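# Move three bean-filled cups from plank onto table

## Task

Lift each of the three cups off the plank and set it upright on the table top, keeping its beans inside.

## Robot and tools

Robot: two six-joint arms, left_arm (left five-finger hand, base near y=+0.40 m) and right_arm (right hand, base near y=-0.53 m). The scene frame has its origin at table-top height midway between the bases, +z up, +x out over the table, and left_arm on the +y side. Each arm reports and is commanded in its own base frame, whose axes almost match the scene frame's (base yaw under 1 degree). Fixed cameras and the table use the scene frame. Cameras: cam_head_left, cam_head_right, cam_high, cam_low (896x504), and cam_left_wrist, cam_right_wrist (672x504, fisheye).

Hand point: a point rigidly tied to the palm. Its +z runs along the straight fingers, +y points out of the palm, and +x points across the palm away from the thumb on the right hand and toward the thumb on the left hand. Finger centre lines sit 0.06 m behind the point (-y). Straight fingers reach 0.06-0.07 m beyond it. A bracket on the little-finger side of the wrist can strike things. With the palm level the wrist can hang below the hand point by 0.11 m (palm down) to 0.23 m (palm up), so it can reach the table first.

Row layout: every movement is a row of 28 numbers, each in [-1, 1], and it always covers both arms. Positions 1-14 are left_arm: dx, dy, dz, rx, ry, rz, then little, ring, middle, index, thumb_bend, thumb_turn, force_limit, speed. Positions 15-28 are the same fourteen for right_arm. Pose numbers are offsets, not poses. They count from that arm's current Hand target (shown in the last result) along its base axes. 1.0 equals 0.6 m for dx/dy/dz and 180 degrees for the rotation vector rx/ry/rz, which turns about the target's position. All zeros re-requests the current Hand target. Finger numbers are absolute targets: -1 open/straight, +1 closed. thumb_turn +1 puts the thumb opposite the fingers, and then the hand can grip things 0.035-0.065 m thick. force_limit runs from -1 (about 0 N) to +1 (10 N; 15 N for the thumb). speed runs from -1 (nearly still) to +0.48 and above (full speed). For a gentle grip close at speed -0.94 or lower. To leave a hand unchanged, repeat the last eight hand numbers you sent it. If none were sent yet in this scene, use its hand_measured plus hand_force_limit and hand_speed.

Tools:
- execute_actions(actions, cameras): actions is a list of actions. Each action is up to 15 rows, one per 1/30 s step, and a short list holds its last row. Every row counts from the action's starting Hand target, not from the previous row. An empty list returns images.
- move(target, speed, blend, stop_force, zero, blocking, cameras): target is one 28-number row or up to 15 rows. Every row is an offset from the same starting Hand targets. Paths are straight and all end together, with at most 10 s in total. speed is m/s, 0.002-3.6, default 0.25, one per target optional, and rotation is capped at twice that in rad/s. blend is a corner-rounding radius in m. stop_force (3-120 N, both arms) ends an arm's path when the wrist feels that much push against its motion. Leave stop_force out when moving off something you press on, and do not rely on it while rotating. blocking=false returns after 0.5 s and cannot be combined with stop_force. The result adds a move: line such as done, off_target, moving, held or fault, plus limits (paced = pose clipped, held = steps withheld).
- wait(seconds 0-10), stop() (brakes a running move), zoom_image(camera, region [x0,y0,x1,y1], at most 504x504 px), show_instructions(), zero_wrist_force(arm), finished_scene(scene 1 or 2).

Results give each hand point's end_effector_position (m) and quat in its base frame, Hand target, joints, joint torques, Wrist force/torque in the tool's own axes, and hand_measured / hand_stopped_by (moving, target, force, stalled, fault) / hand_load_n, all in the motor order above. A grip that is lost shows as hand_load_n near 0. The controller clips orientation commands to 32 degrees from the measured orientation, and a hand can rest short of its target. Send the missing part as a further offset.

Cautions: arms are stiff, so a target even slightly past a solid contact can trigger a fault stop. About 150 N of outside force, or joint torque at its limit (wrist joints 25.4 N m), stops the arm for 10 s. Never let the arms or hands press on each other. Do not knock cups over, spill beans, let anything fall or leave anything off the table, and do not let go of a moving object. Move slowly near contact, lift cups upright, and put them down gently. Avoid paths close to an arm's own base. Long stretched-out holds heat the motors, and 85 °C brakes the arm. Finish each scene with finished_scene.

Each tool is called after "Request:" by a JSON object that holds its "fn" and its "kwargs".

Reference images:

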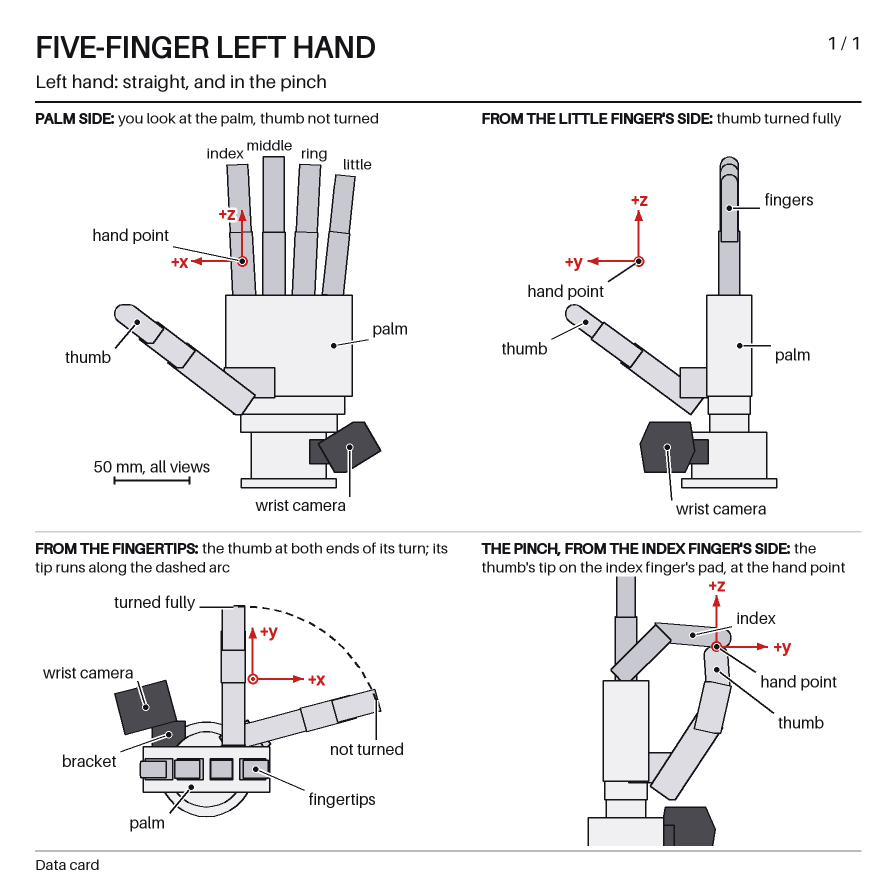

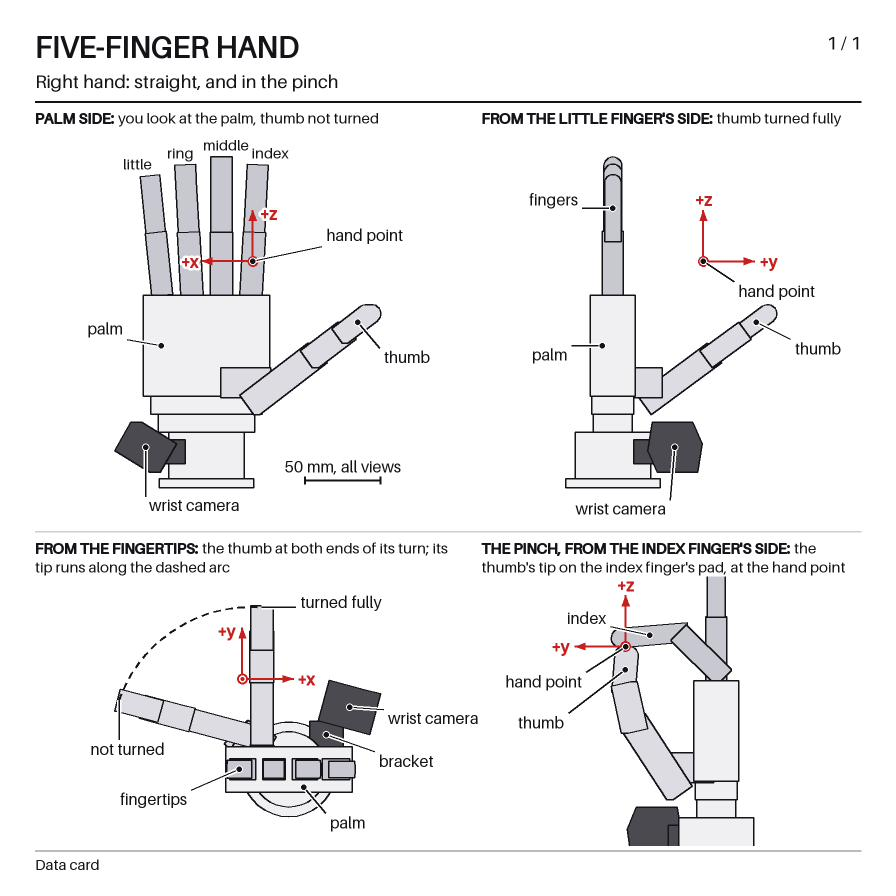

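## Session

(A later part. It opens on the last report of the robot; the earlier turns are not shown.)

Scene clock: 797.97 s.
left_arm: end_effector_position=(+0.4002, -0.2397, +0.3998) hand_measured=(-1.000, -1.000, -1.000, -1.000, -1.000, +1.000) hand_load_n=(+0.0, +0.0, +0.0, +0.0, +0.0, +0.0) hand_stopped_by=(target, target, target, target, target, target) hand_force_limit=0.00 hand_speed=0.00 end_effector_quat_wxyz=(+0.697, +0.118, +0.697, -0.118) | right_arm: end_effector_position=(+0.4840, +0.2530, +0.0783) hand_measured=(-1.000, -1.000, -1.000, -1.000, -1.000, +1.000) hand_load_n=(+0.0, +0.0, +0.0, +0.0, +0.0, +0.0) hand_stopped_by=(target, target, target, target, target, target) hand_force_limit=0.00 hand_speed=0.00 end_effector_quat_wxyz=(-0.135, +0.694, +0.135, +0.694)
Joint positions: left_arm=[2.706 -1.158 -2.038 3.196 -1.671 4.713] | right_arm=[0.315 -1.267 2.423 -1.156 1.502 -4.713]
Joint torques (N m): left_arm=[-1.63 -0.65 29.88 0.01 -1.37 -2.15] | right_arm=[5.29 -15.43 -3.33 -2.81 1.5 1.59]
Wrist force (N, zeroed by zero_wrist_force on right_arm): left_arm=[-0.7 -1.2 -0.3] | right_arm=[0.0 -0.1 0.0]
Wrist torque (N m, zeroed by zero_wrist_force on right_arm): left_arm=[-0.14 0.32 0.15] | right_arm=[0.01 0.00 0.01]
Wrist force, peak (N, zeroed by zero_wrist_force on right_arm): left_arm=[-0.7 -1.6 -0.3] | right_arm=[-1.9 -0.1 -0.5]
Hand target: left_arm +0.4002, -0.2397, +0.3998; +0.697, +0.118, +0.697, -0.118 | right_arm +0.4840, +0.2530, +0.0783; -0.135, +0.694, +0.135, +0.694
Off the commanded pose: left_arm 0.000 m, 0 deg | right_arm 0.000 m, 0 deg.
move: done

Request:
{"fn": "move", "kwargs": {"target": [0.013,0.008,-0.336,0,0,0,-1,-1,-1,-1,-1,1,0,0,0,0,0,0,0,0,-1,-1,-1,-1,-1,1,0,0], "speed": 0.15, "stop_force": 10, "cameras": ["cam_left_wrist","cam_head_left","cam_head_right","cam_high","cam_low"]}}

Scene clock: 814.17 s.
left_arm: end_effector_position=(+0.4080, -0.2349, +0.1982) hand_measured=(-1.000, -1.000, -1.000, -1.000, -1.000, +1.000) hand_load_n=(+0.5, +0.0, +0.0, +0.0, +0.0, +0.5) hand_stopped_by=(target, target, target, target, target, target) hand_force_limit=0.00 hand_speed=0.00 end_effector_quat_wxyz=(+0.697, +0.118, +0.697, -0.118) | right_arm: end_effector_position=(+0.4840, +0.2530, +0.0783) hand_measured=(-1.000, -1.000, -1.000, -1.000, -1.000, +1.000) hand_load_n=(+0.0, +0.0, +0.0, +0.0, +0.0, +0.0) hand_stopped_by=(target, target, target, target, target, target) hand_force_limit=0.00 hand_speed=0.00 end_effector_quat_wxyz=(-0.135, +0.694, +0.135, +0.694)
Joint positions: left_arm=[2.74 -1.383 -2.454 3.836 -1.637 4.713] | right_arm=[0.315 -1.267 2.423 -1.156 1.502 -4.713]
Joint torques (N m): left_arm=[-16.93 1.89 26.75 3.45 -1.72 2.74] | right_arm=[4.98 -27.48 -3.61 -0.8 1.43 1.48]
Wrist force (N, zeroed by zero_wrist_force on right_arm): left_arm=[-0.2 -1.1 -0.2] | right_arm=[-0.1 0.0 0.0]
Wrist torque (N m, zeroed by zero_wrist_force on right_arm): left_arm=[-0.12 0.26 0.12] | right_arm=[0.02 0.00 0.01]
Wrist force, peak (N, zeroed by zero_wrist_force on right_arm): left_arm=[-2.1 -1.4 -0.4] | right_arm=[-0.1 -0.2 0.3]
Hand target: left_arm +0.4080, -0.2349, +0.1982; +0.697, +0.118, +0.697, -0.118 | right_arm +0.4840, +0.2530, +0.0783; -0.135, +0.694, +0.135, +0.694
Off the commanded pose: left_arm 0.000 m, 0 deg | right_arm 0.000 m, 0 deg.
move: done
camera_calibration:
cam_left_wrist: T_world_to_cam=[[-0.299688, -0.914232, -0.272703, -0.0339822], [-0.436345, 0.38554, -0.812996, 0.420728], [0.848405, -0.124653, -0.514462, -0.161055], [0, 0, 0, 1]] pos_world=[0.310038, -0.213351, 0.249927]
Images, in order (width x height): cam_head_left 896x504, cam_head_right 896x504, cam_high 896x504, cam_low 896x504, cam_left_wrist 672x504.

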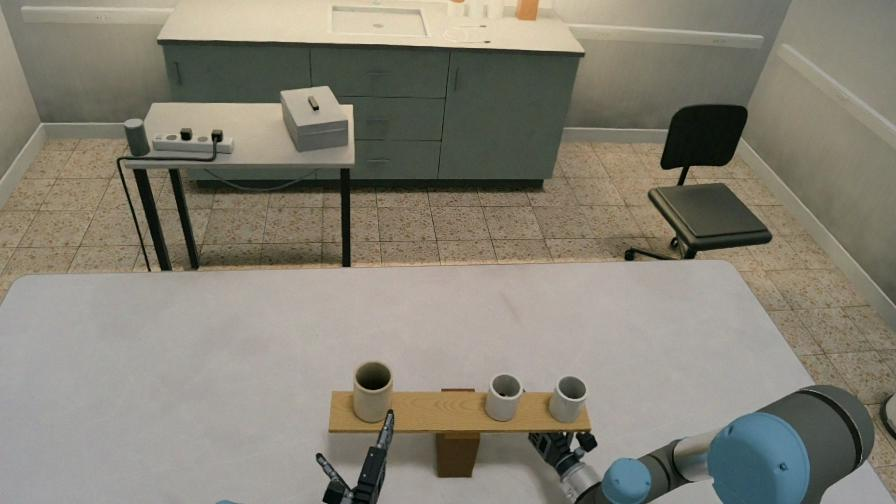

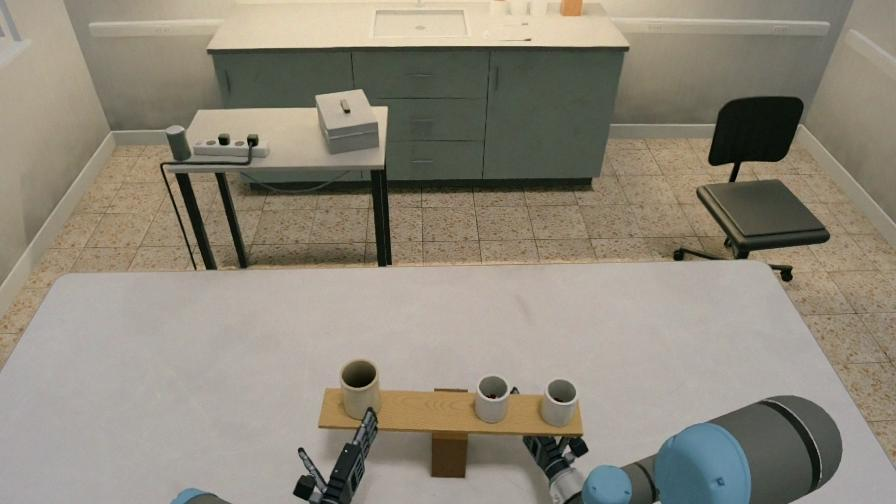

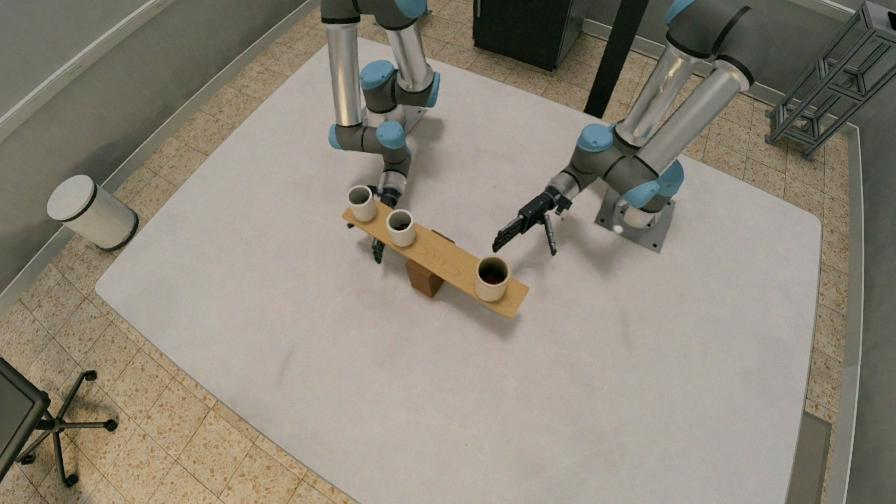

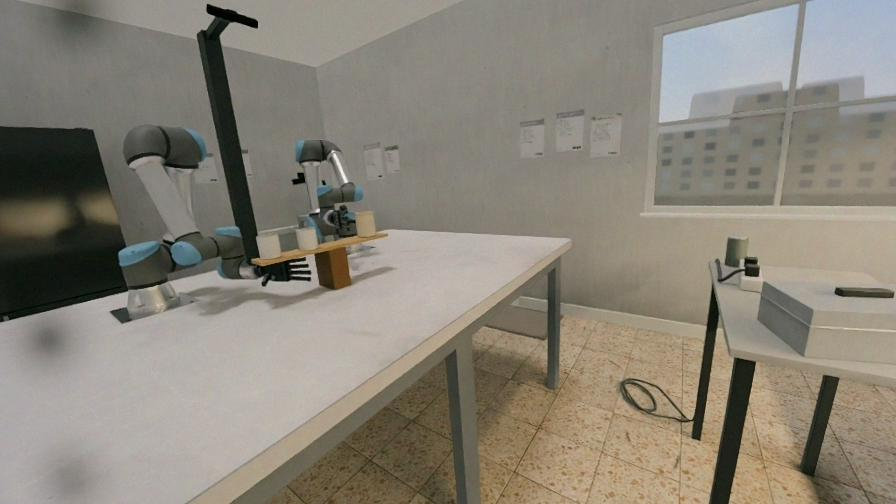

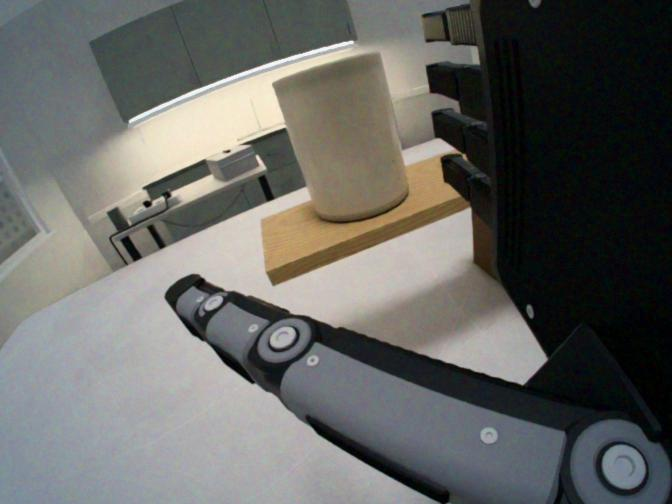

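Request:
{"fn": "move", "kwargs": {"target": [0.1122,-0.0321,0,0,0,0,-1,-1,-1,-1,-1,1,0,0,0,0,0,0,0,0,-1,-1,-1,-1,-1,1,0,0], "speed": 0.05, "stop_force": 4, "cameras": ["cam_left_wrist","cam_high"]}}

Request:
{"fn": "zoom_image", "kwargs": {"camera": "cam_high", "region": [430, 190, 570, 330]}}

Scene clock: 841.87 s.
left_arm: end_effector_position=(+0.4753, -0.2541, +0.1982) hand_measured=(-1.000, -1.000, -1.000, -1.000, -1.000, +1.000) hand_load_n=(+0.0, +0.0, +0.0, +0.0, +0.0, +0.5) hand_stopped_by=(target, target, target, target, target, target) hand_force_limit=0.00 hand_speed=0.00 end_effector_quat_wxyz=(+0.697, +0.118, +0.697, -0.118) | right_arm: end_effector_position=(+0.4840, +0.2530, +0.0783) hand_measured=(-1.000, -1.000, -1.000, -1.000, -1.000, +1.000) hand_load_n=(+0.0, +0.0, +0.0, +0.0, +0.0, +0.0) hand_stopped_by=(target, target, target, target, target, target) hand_force_limit=0.00 hand_speed=0.00 end_effector_quat_wxyz=(-0.135, +0.694, +0.135, +0.694)
Joint positions: left_arm=[2.77 -1.553 -2.308 3.861 -1.608 4.713] | right_arm=[0.315 -1.267 2.423 -1.156 1.502 -4.713]
Joint torques (N m): left_arm=[-15.28 27.2 7.56 -0.26 -1.79 2.73] | right_arm=[4.49 -27.37 -3.8 -0.86 1.35 1.35]
Wrist force (N, zeroed by zero_wrist_force on right_arm): left_arm=[-0.6 -0.9 -0.2] | right_arm=[-0.1 -0.1 0.3]
Wrist torque (N m, zeroed by zero_wrist_force on right_arm): left_arm=[-0.08 0.31 0.09] | right_arm=[-0.01 0.00 0.00]
Wrist force, peak (N, zeroed by zero_wrist_force on right_arm): left_arm=[-0.4 -1.4 -0.8] | right_arm=[0.2 0.2 0.3]
Hand target: left_arm +0.4753, -0.2541, +0.1982; +0.697, +0.118, +0.697, -0.118 | right_arm +0.4840, +0.2530, +0.0783; -0.135, +0.694, +0.135, +0.694
Off the commanded pose: left_arm 0.000 m, 0 deg | right_arm 0.000 m, 0 deg.
move: done
camera_calibration:
cam_left_wrist: T_world_to_cam=[[-0.29962, -0.914252, -0.272711, -0.0313648], [-0.436456, 0.385527, -0.812942, 0.457566], [0.848372, -0.124547, -0.514542, -0.220573], [0, 0, 0, 1]] pos_world=[0.377438, -0.232551, 0.249927]
Images, in order (width x height): cam_high 896x504, cam_left_wrist 672x504.

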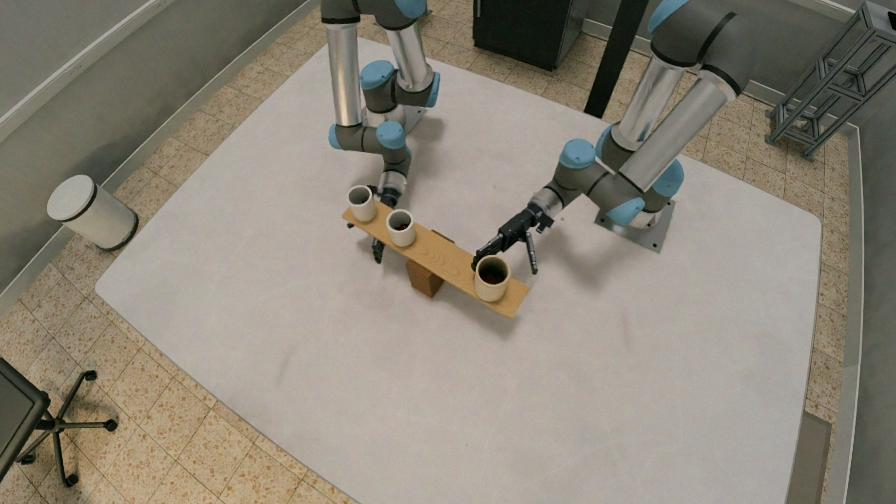

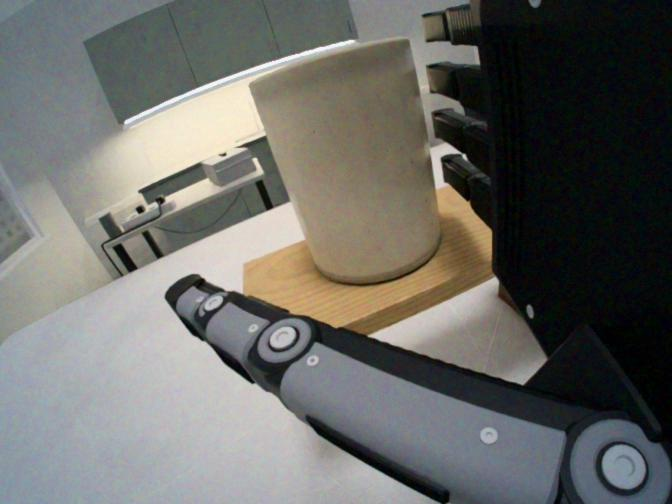

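Scaled by 3.600 from the camera's 896x504 image, which has a finer 1280x720 frame.

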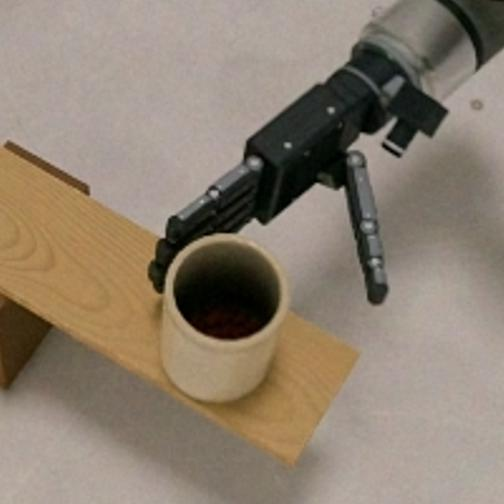

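Request:
{"fn": "move", "kwargs": {"target": [0.062,-0.0216,0,0,0,0,-1,-1,-1,-1,-1,1,0,0,0,0,0,0,0,0,-1,-1,-1,-1,-1,1,0,0], "speed": 0.03, "stop_force": 3, "cameras": ["cam_left_wrist","cam_high"]}}

Request:
{"fn": "zoom_image", "kwargs": {"camera": "cam_high", "region": [430, 190, 570, 330]}}

Scene clock: 864.90 s.
left_arm: end_effector_position=(+0.5125, -0.2671, +0.1982) hand_measured=(-1.000, -1.000, -1.000, -1.000, -1.000, +1.000) hand_load_n=(+0.0, +0.0, +0.0, +0.0, +0.0, +0.5) hand_stopped_by=(target, target, target, target, target, target) hand_force_limit=0.00 hand_speed=0.00 end_effector_quat_wxyz=(+0.697, +0.118, +0.697, -0.118) | right_arm: end_effector_position=(+0.4840, +0.2530, +0.0783) hand_measured=(-1.000, -1.000, -1.000, -1.000, -1.000, +1.000) hand_load_n=(+0.0, +0.0, +0.0, +0.0, +0.0, +0.5) hand_stopped_by=(target, target, target, target, target, target) hand_force_limit=0.00 hand_speed=0.00 end_effector_quat_wxyz=(-0.135, +0.694, +0.135, +0.694)
Joint positions: left_arm=[2.774 -1.642 -2.216 3.858 -1.603 4.713] | right_arm=[0.315 -1.267 2.423 -1.156 1.502 -4.713]
Joint torques (N m): left_arm=[2.79 30.72 8.57 2.76 -1.45 2.76] | right_arm=[5.17 -27.69 -3.72 -0.8 1.25 1.23]
Wrist force (N, zeroed by zero_wrist_force on right_arm): left_arm=[-0.4 -1.2 -0.3] | right_arm=[-0.2 0.0 0.0]
Wrist torque (N m, zeroed by zero_wrist_force on right_arm): left_arm=[-0.13 0.26 0.10] | right_arm=[0.02 0.03 0.00]
Wrist force, peak (N, zeroed by zero_wrist_force on right_arm): left_arm=[-0.5 -1.6 -0.1] | right_arm=[0.0 0.1 0.4]
Hand target: left_arm +0.5125, -0.2671, +0.1982; +0.697, +0.118, +0.697, -0.118 | right_arm +0.4840, +0.2530, +0.0783; -0.135, +0.694, +0.135, +0.694
Off the commanded pose: left_arm 0.000 m, 0 deg | right_arm 0.000 m, 0 deg.
move: done
camera_calibration:
cam_left_wrist: T_world_to_cam=[[-0.29962, -0.914252, -0.272711, -0.0321042], [-0.436456, 0.385527, -0.812942, 0.478814], [0.848372, -0.124547, -0.514542, -0.253752], [0, 0, 0, 1]] pos_world=[0.414638, -0.245551, 0.249927]
Images, in order (width x height): cam_high 896x504, cam_left_wrist 672x504.

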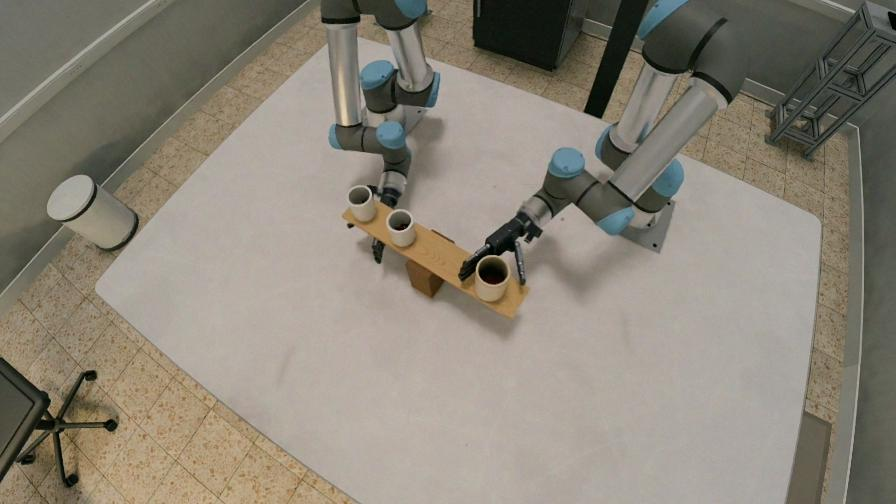

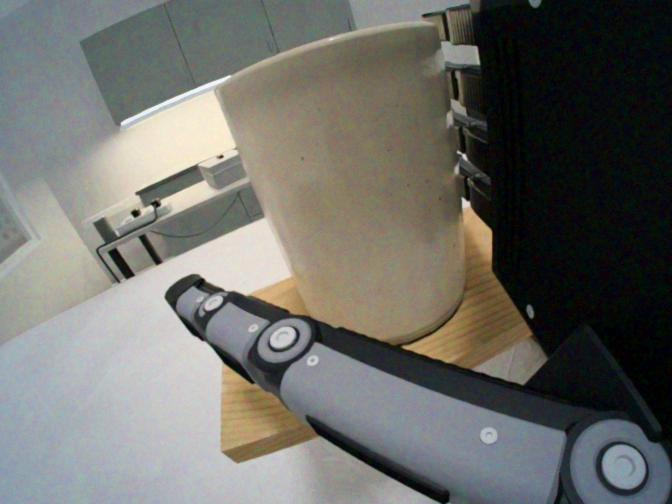

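Scaled by 3.600 from the camera's 896x504 image, which has a finer 1280x720 frame.

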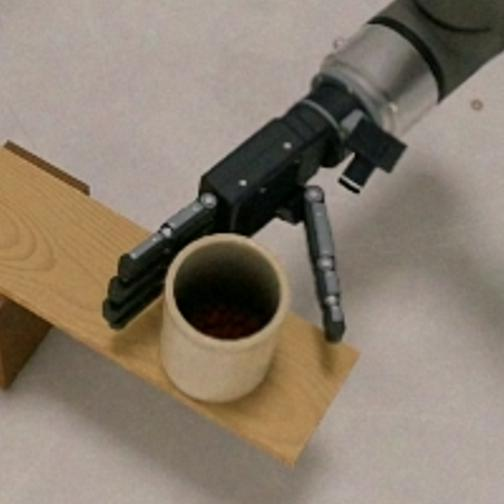

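Request:
{"fn": "move", "kwargs": {"target": [0,0,-0.013,0,0,0,-1,-1,-1,-1,-1,1,0,0,0,0,0,0,0,0,-1,-1,-1,-1,-1,1,0,0], "speed": 0.03, "stop_force": 3}}

Request:
{"fn": "move", "kwargs": {"target": [0,0,0,0,0,0,-1,0.5,0.5,0.5,0.5,1,-0.7,-0.92,0,0,0,0,0,0,-1,-1,-1,-1,-1,1,0,0], "cameras": ["cam_left_wrist","cam_high"]}}

Request:
{"fn": "zoom_image", "kwargs": {"camera": "cam_high", "region": [430, 190, 570, 330]}}

Scene clock: 888.43 s.
left_arm: end_effector_position=(+0.5125, -0.2671, +0.1904) hand_measured=(-1.000, -1.000, -1.000, -1.000, -1.000, +1.000) hand_load_n=(+0.0, +0.0, +0.0, +0.0, +0.0, +0.0) hand_stopped_by=(target, target, target, target, target, target) hand_force_limit=0.00 hand_speed=0.00 end_effector_quat_wxyz=(+0.697, +0.118, +0.697, -0.118) | right_arm: end_effector_position=(+0.4840, +0.2530, +0.0783) hand_measured=(-1.000, -1.000, -1.000, -1.000, -1.000, +1.000) hand_load_n=(+0.0, +0.0, +0.0, +0.0, +0.0, +0.0) hand_stopped_by=(target, target, target, target, target, target) hand_force_limit=0.00 hand_speed=0.00 end_effector_quat_wxyz=(-0.135, +0.694, +0.135, +0.694)
Joint positions: left_arm=[2.774 -1.658 -2.225 3.883 -1.603 4.713] | right_arm=[0.315 -1.267 2.423 -1.156 1.502 -4.713]
Joint torques (N m): left_arm=[-12.82 30.55 30.03 -0.43 -1.4 2.7] | right_arm=[4.87 -27.33 -4.31 -0.87 1.22 1.19]
Wrist force (N, zeroed by zero_wrist_force on right_arm): left_arm=[-0.7 -1.3 0.3] | right_arm=[-0.1 -0.1 0.0]
Wrist torque (N m, zeroed by zero_wrist_force on right_arm): left_arm=[-0.19 0.32 0.08] | right_arm=[0.01 0.01 0.00]
Wrist force, peak (N, zeroed by zero_wrist_force on right_arm): left_arm=[-0.6 -1.8 -0.4] | right_arm=[0.0 -0.2 0.3]
Hand target: left_arm +0.5125, -0.2671, +0.1904; +0.697, +0.118, +0.697, -0.118 | right_arm +0.4840, +0.2530, +0.0783; -0.135, +0.694, +0.135, +0.694
Off the commanded pose: left_arm 0.000 m, 0 deg | right_arm 0.000 m, 0 deg.
move: done

Scene clock: 891.17 s.
left_arm: end_effector_position=(+0.5125, -0.2671, +0.1904) hand_measured=(-1.000, -0.454, -0.448, -0.454, -0.722, +1.000) hand_load_n=(+0.0, +0.5, +3.0, +0.5, +5.0, +0.5) hand_stopped_by=(target, force, force, force, force, target) hand_force_limit=-0.70 hand_speed=-0.92 end_effector_quat_wxyz=(+0.697, +0.118, +0.697, -0.118) | right_arm: end_effector_position=(+0.4840, +0.2530, +0.0783) hand_measured=(-1.000, -1.000, -1.000, -1.000, -1.000, +1.000) hand_load_n=(+0.0, +0.0, +0.0, +0.0, +0.0, +0.5) hand_stopped_by=(target, target, target, target, target, target) hand_force_limit=0.00 hand_speed=0.00 end_effector_quat_wxyz=(-0.135, +0.694, +0.135, +0.694)
Joint positions: left_arm=[2.774 -1.658 -2.225 3.883 -1.603 4.713] | right_arm=[0.315 -1.267 2.423 -1.156 1.502 -4.713]
Joint torques (N m): left_arm=[-12.09 30.37 28.6 -0.41 -1.64 2.44] | right_arm=[4.64 -27.48 -4.7 -0.91 1.14 1.07]
Wrist force (N, zeroed by zero_wrist_force on right_arm): left_arm=[-0.7 -1.7 -0.1] | right_arm=[-0.1 0.0 0.2]
Wrist torque (N m, zeroed by zero_wrist_force on right_arm): left_arm=[-0.13 0.30 0.12] | right_arm=[0.01 0.00 0.00]
Wrist force, peak (N, zeroed by zero_wrist_force on right_arm): left_arm=[-0.6 -2.9 0.7] | right_arm=[0.2 -0.2 0.3]
Hand target: left_arm +0.5125, -0.2671, +0.1904; +0.697, +0.118, +0.697, -0.118 | right_arm +0.4840, +0.2530, +0.0783; -0.135, +0.694, +0.135, +0.694
Off the commanded pose: left_arm 0.000 m, 0 deg | right_arm 0.000 m, 0 deg.
move: done
camera_calibration:
cam_left_wrist: T_world_to_cam=[[-0.299697, -0.914241, -0.272664, -0.0342078], [-0.436423, 0.385523, -0.812962, 0.472463], [0.848361, -0.124646, -0.514536, -0.257787], [0, 0, 0, 1]] pos_world=[0.414638, -0.245551, 0.242127]
Images, in order (width x height): cam_high 896x504, cam_left_wrist 672x504.

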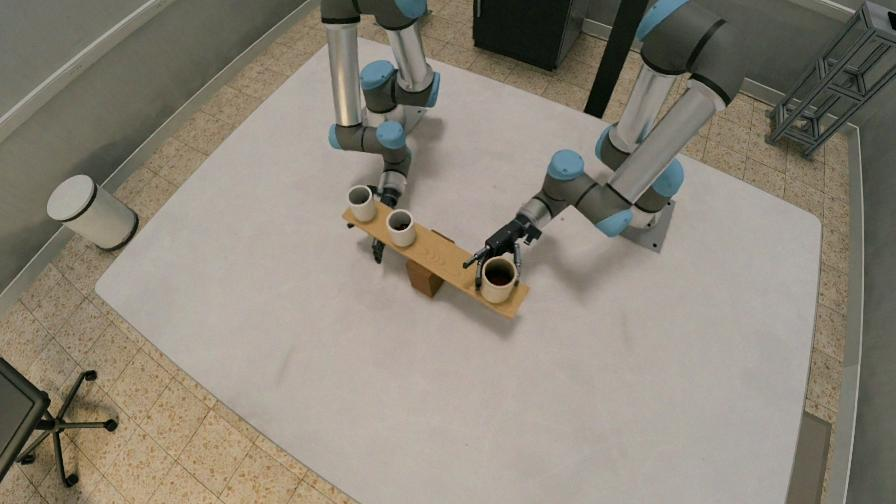

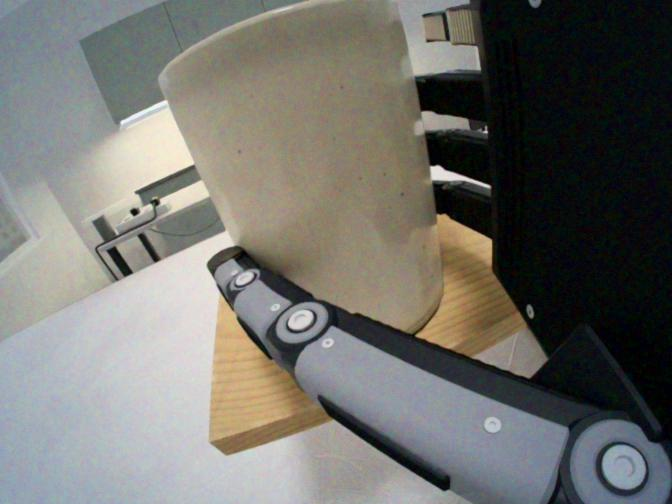

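Scaled by 3.600 from the camera's 896x504 image, which has a finer 1280x720 frame.

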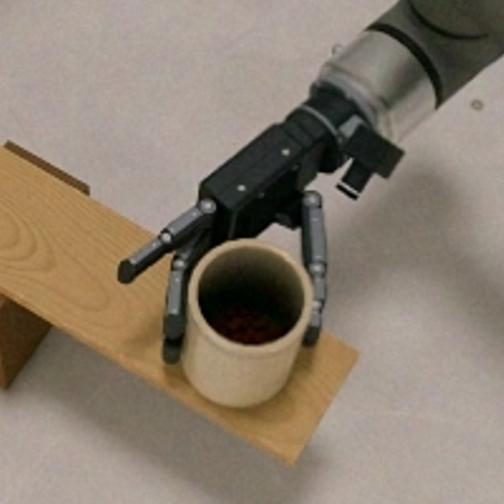

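Request:
{"fn": "move", "kwargs": {"target": [0,0,0,0,0,0,-1,0.6,0.6,0.6,0.6,1,-0.1,-0.9,0,0,0,0,0,0,-1,-1,-1,-1,-1,1,0,0], "cameras": ["cam_left_wrist","cam_high"]}}

Request:
{"fn": "zoom_image", "kwargs": {"camera": "cam_high", "region": [430, 190, 570, 330]}}

Scene clock: 906.93 s.
left_arm: end_effector_position=(+0.5125, -0.2671, +0.1904) hand_measured=(-1.000, -0.430, -0.440, -0.438, -0.722, +1.000) hand_load_n=(-0.5, +7.0, +0.0, +3.0, +11.5, +2.0) hand_stopped_by=(target, force, force, force, force, target) hand_force_limit=-0.10 hand_speed=-0.90 end_effector_quat_wxyz=(+0.697, +0.118, +0.697, -0.118) | right_arm: end_effector_position=(+0.4840, +0.2530, +0.0783) hand_measured=(-1.000, -1.000, -1.000, -1.000, -1.000, +1.000) hand_load_n=(+0.0, +0.5, +0.0, +0.0, +0.0, +0.5) hand_stopped_by=(target, target, target, target, target, target) hand_force_limit=0.00 hand_speed=0.00 end_effector_quat_wxyz=(-0.135, +0.694, +0.135, +0.694)
Joint positions: left_arm=[2.774 -1.658 -2.225 3.883 -1.603 4.713] | right_arm=[0.315 -1.267 2.423 -1.156 1.502 -4.713]
Joint torques (N m): left_arm=[-10.84 28.79 26.5 0.03 -1.65 2.57] | right_arm=[4.78 -27.39 -4.85 -0.78 1.09 1]
Wrist force (N, zeroed by zero_wrist_force on right_arm): left_arm=[-1.4 -2.1 0.3] | right_arm=[0.0 0.0 0.1]
Wrist torque (N m, zeroed by zero_wrist_force on right_arm): left_arm=[-0.15 0.36 0.16] | right_arm=[0.01 0.00 0.00]
Wrist force, peak (N, zeroed by zero_wrist_force on right_arm): left_arm=[-1.7 -2.8 0.4] | right_arm=[0.0 -0.1 0.3]
Hand target: left_arm +0.5125, -0.2671, +0.1904; +0.697, +0.118, +0.697, -0.118 | right_arm +0.4840, +0.2530, +0.0783; -0.135, +0.694, +0.135, +0.694
Off the commanded pose: left_arm 0.000 m, 0 deg | right_arm 0.000 m, 0 deg.
move: done
camera_calibration:
cam_left_wrist: T_world_to_cam=[[-0.29962, -0.914252, -0.272711, -0.0342313], [-0.436456, 0.385527, -0.812942, 0.472473], [0.848372, -0.124547, -0.514542, -0.257765], [0, 0, 0, 1]] pos_world=[0.414638, -0.245551, 0.242127]
Images, in order (width x height): cam_high 896x504, cam_left_wrist 672x504.

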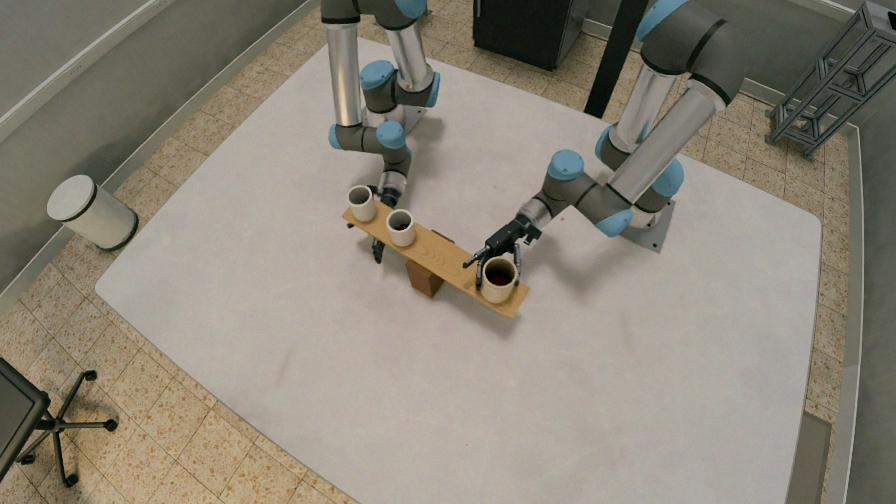

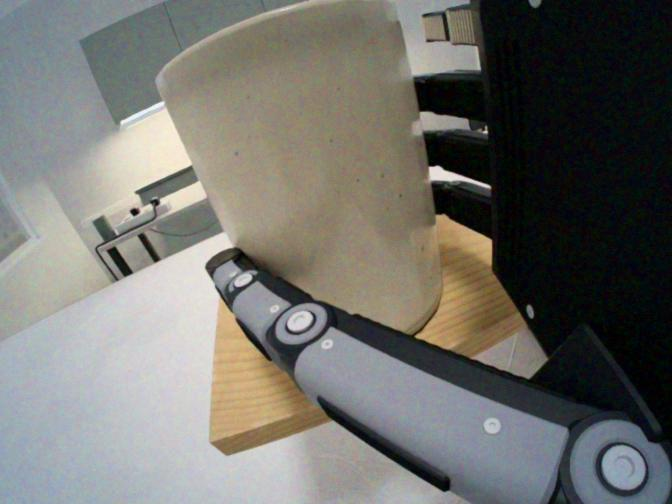

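Scaled by 3.600 from the camera's 896x504 image, which has a finer 1280x720 frame.

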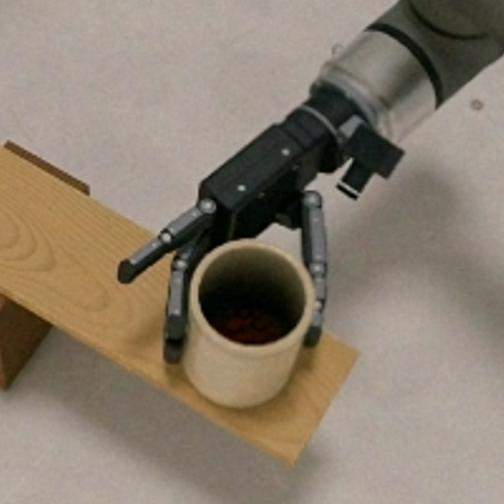

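Request:
{"fn": "move", "kwargs": {"target": [0,0,0.033,0,0,0,-1,0.6,0.6,0.6,0.6,1,-0.1,-0.9,0,0,0,0,0,0,-1,-1,-1,-1,-1,1,0,0], "speed": 0.02, "cameras": ["cam_left_wrist","cam_high","cam_low","cam_head_left"]}}

Request:
{"fn": "zoom_image", "kwargs": {"camera": "cam_low", "region": [240, 190, 400, 300]}}

Scene clock: 916.73 s.
left_arm: end_effector_position=(+0.5125, -0.2671, +0.2104) hand_measured=(-1.000, -0.430, -0.440, -0.438, -0.722, +1.000) hand_load_n=(+0.0, +4.5, +0.0, +4.5, +11.5, +6.0) hand_stopped_by=(target, force, force, force, force, target) hand_force_limit=-0.10 hand_speed=-0.90 end_effector_quat_wxyz=(+0.697, +0.118, +0.697, -0.118) end_effector_velocity=(+0.001, +0.000, -0.001) end_effector_angular_velocity=(+0.000, -0.002, +0.000) | right_arm: end_effector_position=(+0.4840, +0.2530, +0.0783) hand_measured=(-1.000, -1.000, -1.000, -1.000, -1.000, +1.000) hand_load_n=(+0.0, +0.0, +0.0, +0.0, +0.0, +0.0) hand_stopped_by=(target, target, target, target, target, target) hand_force_limit=0.00 hand_speed=0.00 end_effector_quat_wxyz=(-0.135, +0.694, +0.135, +0.694)
Joint positions: left_arm=[2.774 -1.62 -2.2 3.819 -1.603 4.713] | right_arm=[0.315 -1.267 2.424 -1.156 1.502 -4.713]
Joint velocities: left_arm=[0 -0.003 0 0.005 0 0.001] | right_arm=[within noise]
Joint torques (N m): left_arm=[-11.31 10.86 17.04 4.39 0.97 2.53] | right_arm=[4.55 -27.25 -5.44 -1.11 1.05 0.89]
Wrist force (N, zeroed by zero_wrist_force on right_arm): left_arm=[3.2 -1.4 0.1] | right_arm=[-2.2 -0.2 0.3]
Wrist torque (N m, zeroed by zero_wrist_force on right_arm): left_arm=[-0.20 0.34 0.09] | right_arm=[-0.04 0.14 -0.11]
Wrist force, peak (N, zeroed by zero_wrist_force on right_arm): left_arm=[3.6 -1.3 -0.5] | right_arm=[-2.5 -0.1 0.4]
Hand target: left_arm +0.5125, -0.2671, +0.2102; +0.697, +0.118, +0.697, -0.118 | right_arm +0.4840, +0.2530, +0.0783; -0.135, +0.694, +0.135, +0.694
Off the commanded pose: left_arm 0.000 m, 0 deg | right_arm 0.000 m, 0 deg.
move: done
camera_calibration:
cam_left_wrist: T_world_to_cam=[[-0.299589, -0.914284, -0.272638, -0.0288179], [-0.436274, 0.385418, -0.813091, 0.488669], [0.848476, -0.124648, -0.514346, -0.247595], [0, 0, 0, 1]] pos_world=[0.414639, -0.245552, 0.262126]
Images, in order (width x height): cam_head_left 896x504, cam_high 896x504, cam_low 896x504, cam_left_wrist 672x504.

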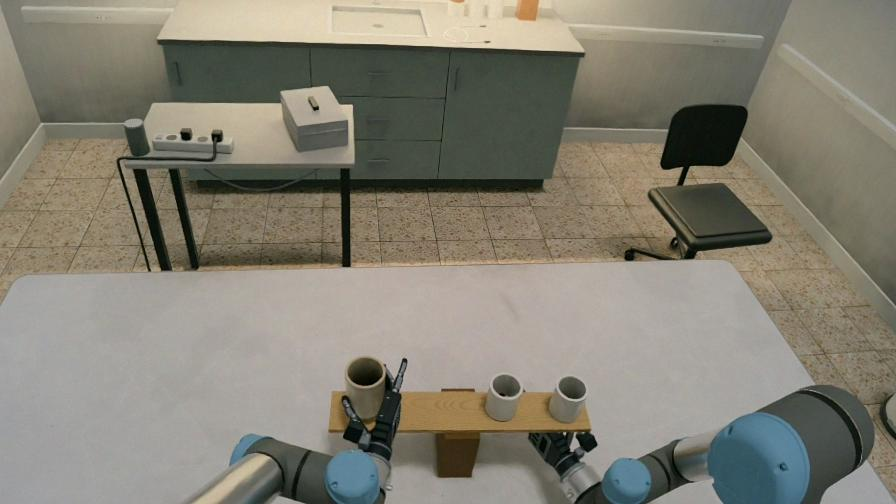

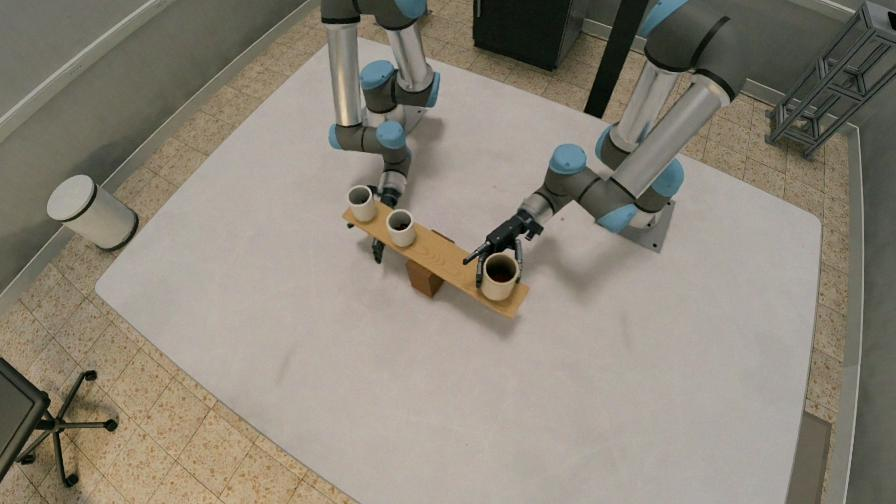

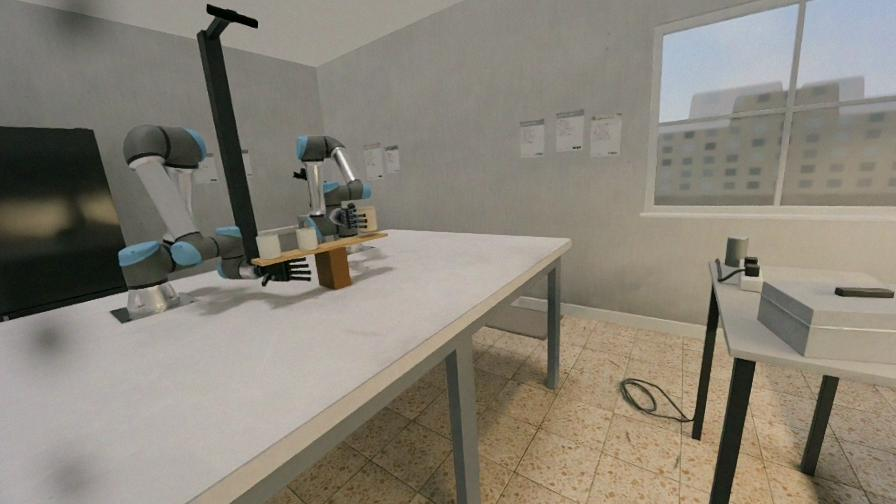

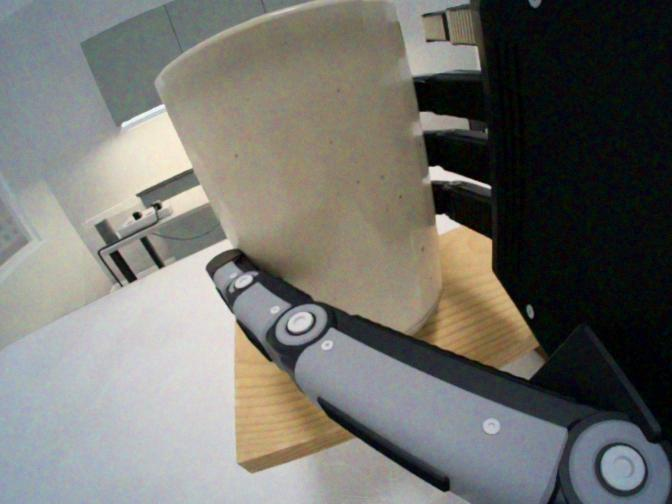

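Scaled by 3.150 from the camera's 896x504 image, which has a finer 1280x720 frame.

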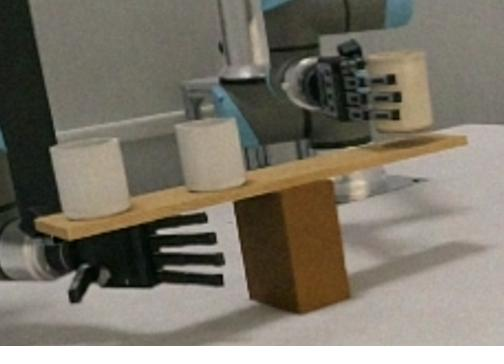

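Request:
{"fn": "move", "kwargs": {"target": [[0,0,0.08,0,0,0,-1,0.6,0.6,0.6,0.6,1,-0.1,-0.9,0,0,0,0,0,0,-1,-1,-1,-1,-1,1,0,0],[-0.06,0.5,0.06,0,0,0,-1,0.6,0.6,0.6,0.6,1,-0.1,-0.9,0,0,0,0,0,0,-1,-1,-1,-1,-1,1,0,0],[-0.06,0.5,-0.2,0,0,0,-1,0.6,0.6,0.6,0.6,1,-0.1,-0.9,0,0,0,0,0,0,-1,-1,-1,-1,-1,1,0,0]], "speed": 0.12, "blend": [0.02,0.03,0], "cameras": ["cam_left_wrist","cam_high","cam_low","cam_head_left"]}}

Request:
{"fn": "zoom_image", "kwargs": {"camera": "cam_low", "region": [240, 170, 440, 300]}}

Scene clock: 943.97 s.
left_arm: end_effector_position=(+0.4764, +0.0328, +0.0901) hand_measured=(-1.000, -0.430, -0.440, -0.438, -0.722, +1.000) hand_load_n=(+0.0, +4.5, +0.0, +4.5, +11.5, +6.0) hand_stopped_by=(target, force, force, force, force, target) hand_force_limit=-0.10 hand_speed=-0.90 end_effector_quat_wxyz=(+0.697, +0.118, +0.697, -0.118) | right_arm: end_effector_position=(+0.4840, +0.2530, +0.0783) hand_measured=(-1.000, -1.000, -1.000, -1.000, -1.000, +1.000) hand_load_n=(+0.0, +0.0, +0.0, +0.0, +0.0, +0.0) hand_stopped_by=(target, target, target, target, target, target) hand_force_limit=0.00 hand_speed=0.00 end_effector_quat_wxyz=(-0.135, +0.694, +0.135, +0.694)
Joint positions: left_arm=[4.025 -1.667 -2.669 4.334 -0.352 4.714] | right_arm=[0.315 -1.267 2.424 -1.156 1.502 -4.713]
Joint torques (N m): left_arm=[-2.74 5.62 16.77 0.82 0.57 3.28] | right_arm=[3.98 -26.76 -6.06 -2.51 0.89 0.68]
Wrist force (N, zeroed by zero_wrist_force on right_arm): left_arm=[3.6 -1.4 -0.3] | right_arm=[-2.2 -0.3 0.3]
Wrist torque (N m, zeroed by zero_wrist_force on right_arm): left_arm=[-0.16 0.25 0.05] | right_arm=[-0.04 0.14 -0.11]
Wrist force, peak (N, zeroed by zero_wrist_force on right_arm): left_arm=[5.3 -1.2 -0.5] | right_arm=[-2.4 -0.1 0.4]
Hand target: left_arm +0.4765, +0.0329, +0.0902; +0.697, +0.118, +0.697, -0.118 | right_arm +0.4840, +0.2530, +0.0783; -0.135, +0.694, +0.135, +0.694
Off the commanded pose: left_arm 0.000 m, 0 deg | right_arm 0.000 m, 0 deg.
move: done
camera_calibration:
cam_left_wrist: T_world_to_cam=[[-0.299735, -0.914264, -0.272543, 0.201831], [-0.436418, 0.385435, -0.813006, 0.25964], [0.84835, -0.124744, -0.51453, -0.241328], [0, 0, 0, 1]] pos_world=[0.378538, 0.0543481, 0.141927]
Images, in order (width x height): cam_head_left 896x504, cam_high 896x504, cam_low 896x504, cam_left_wrist 672x504.

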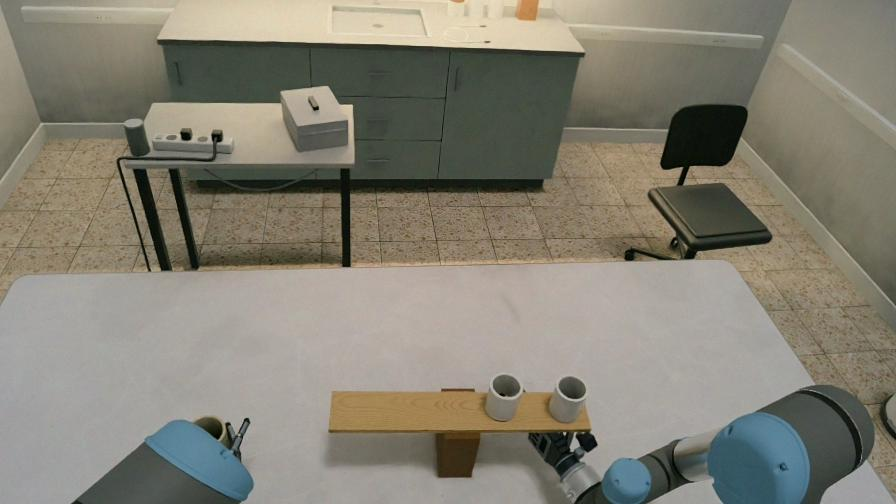

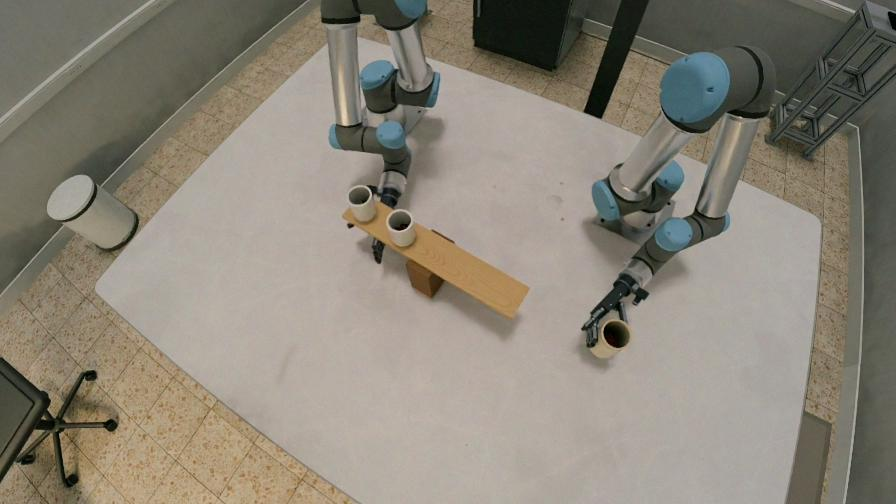

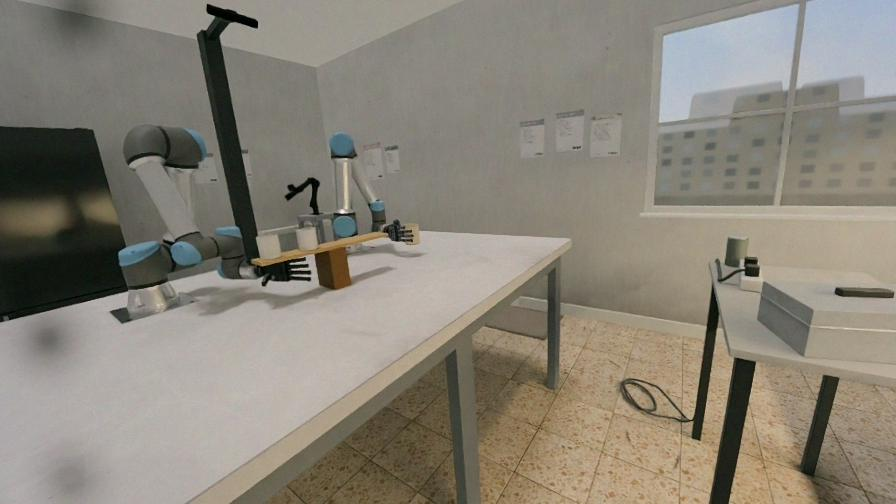

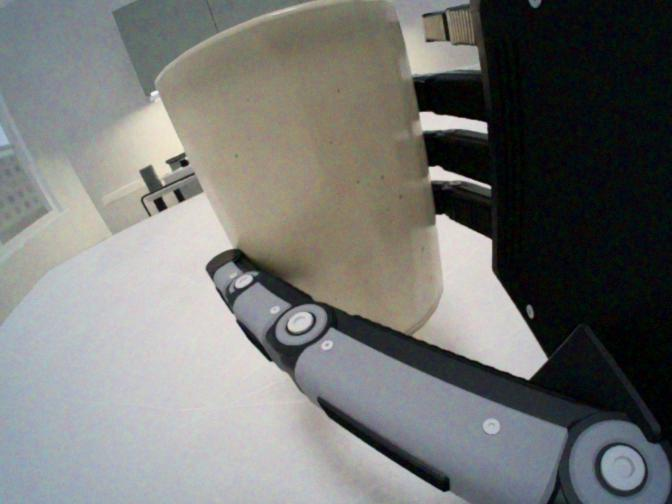

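Scaled by 2.520 from the camera's 896x504 image, which has a finer 1280x720 frame.

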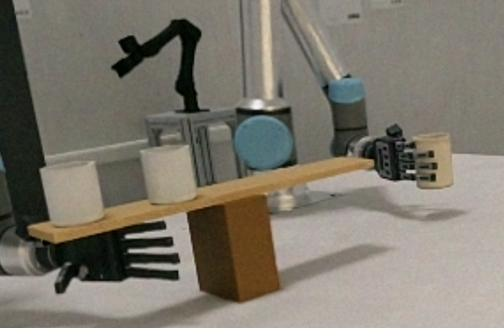

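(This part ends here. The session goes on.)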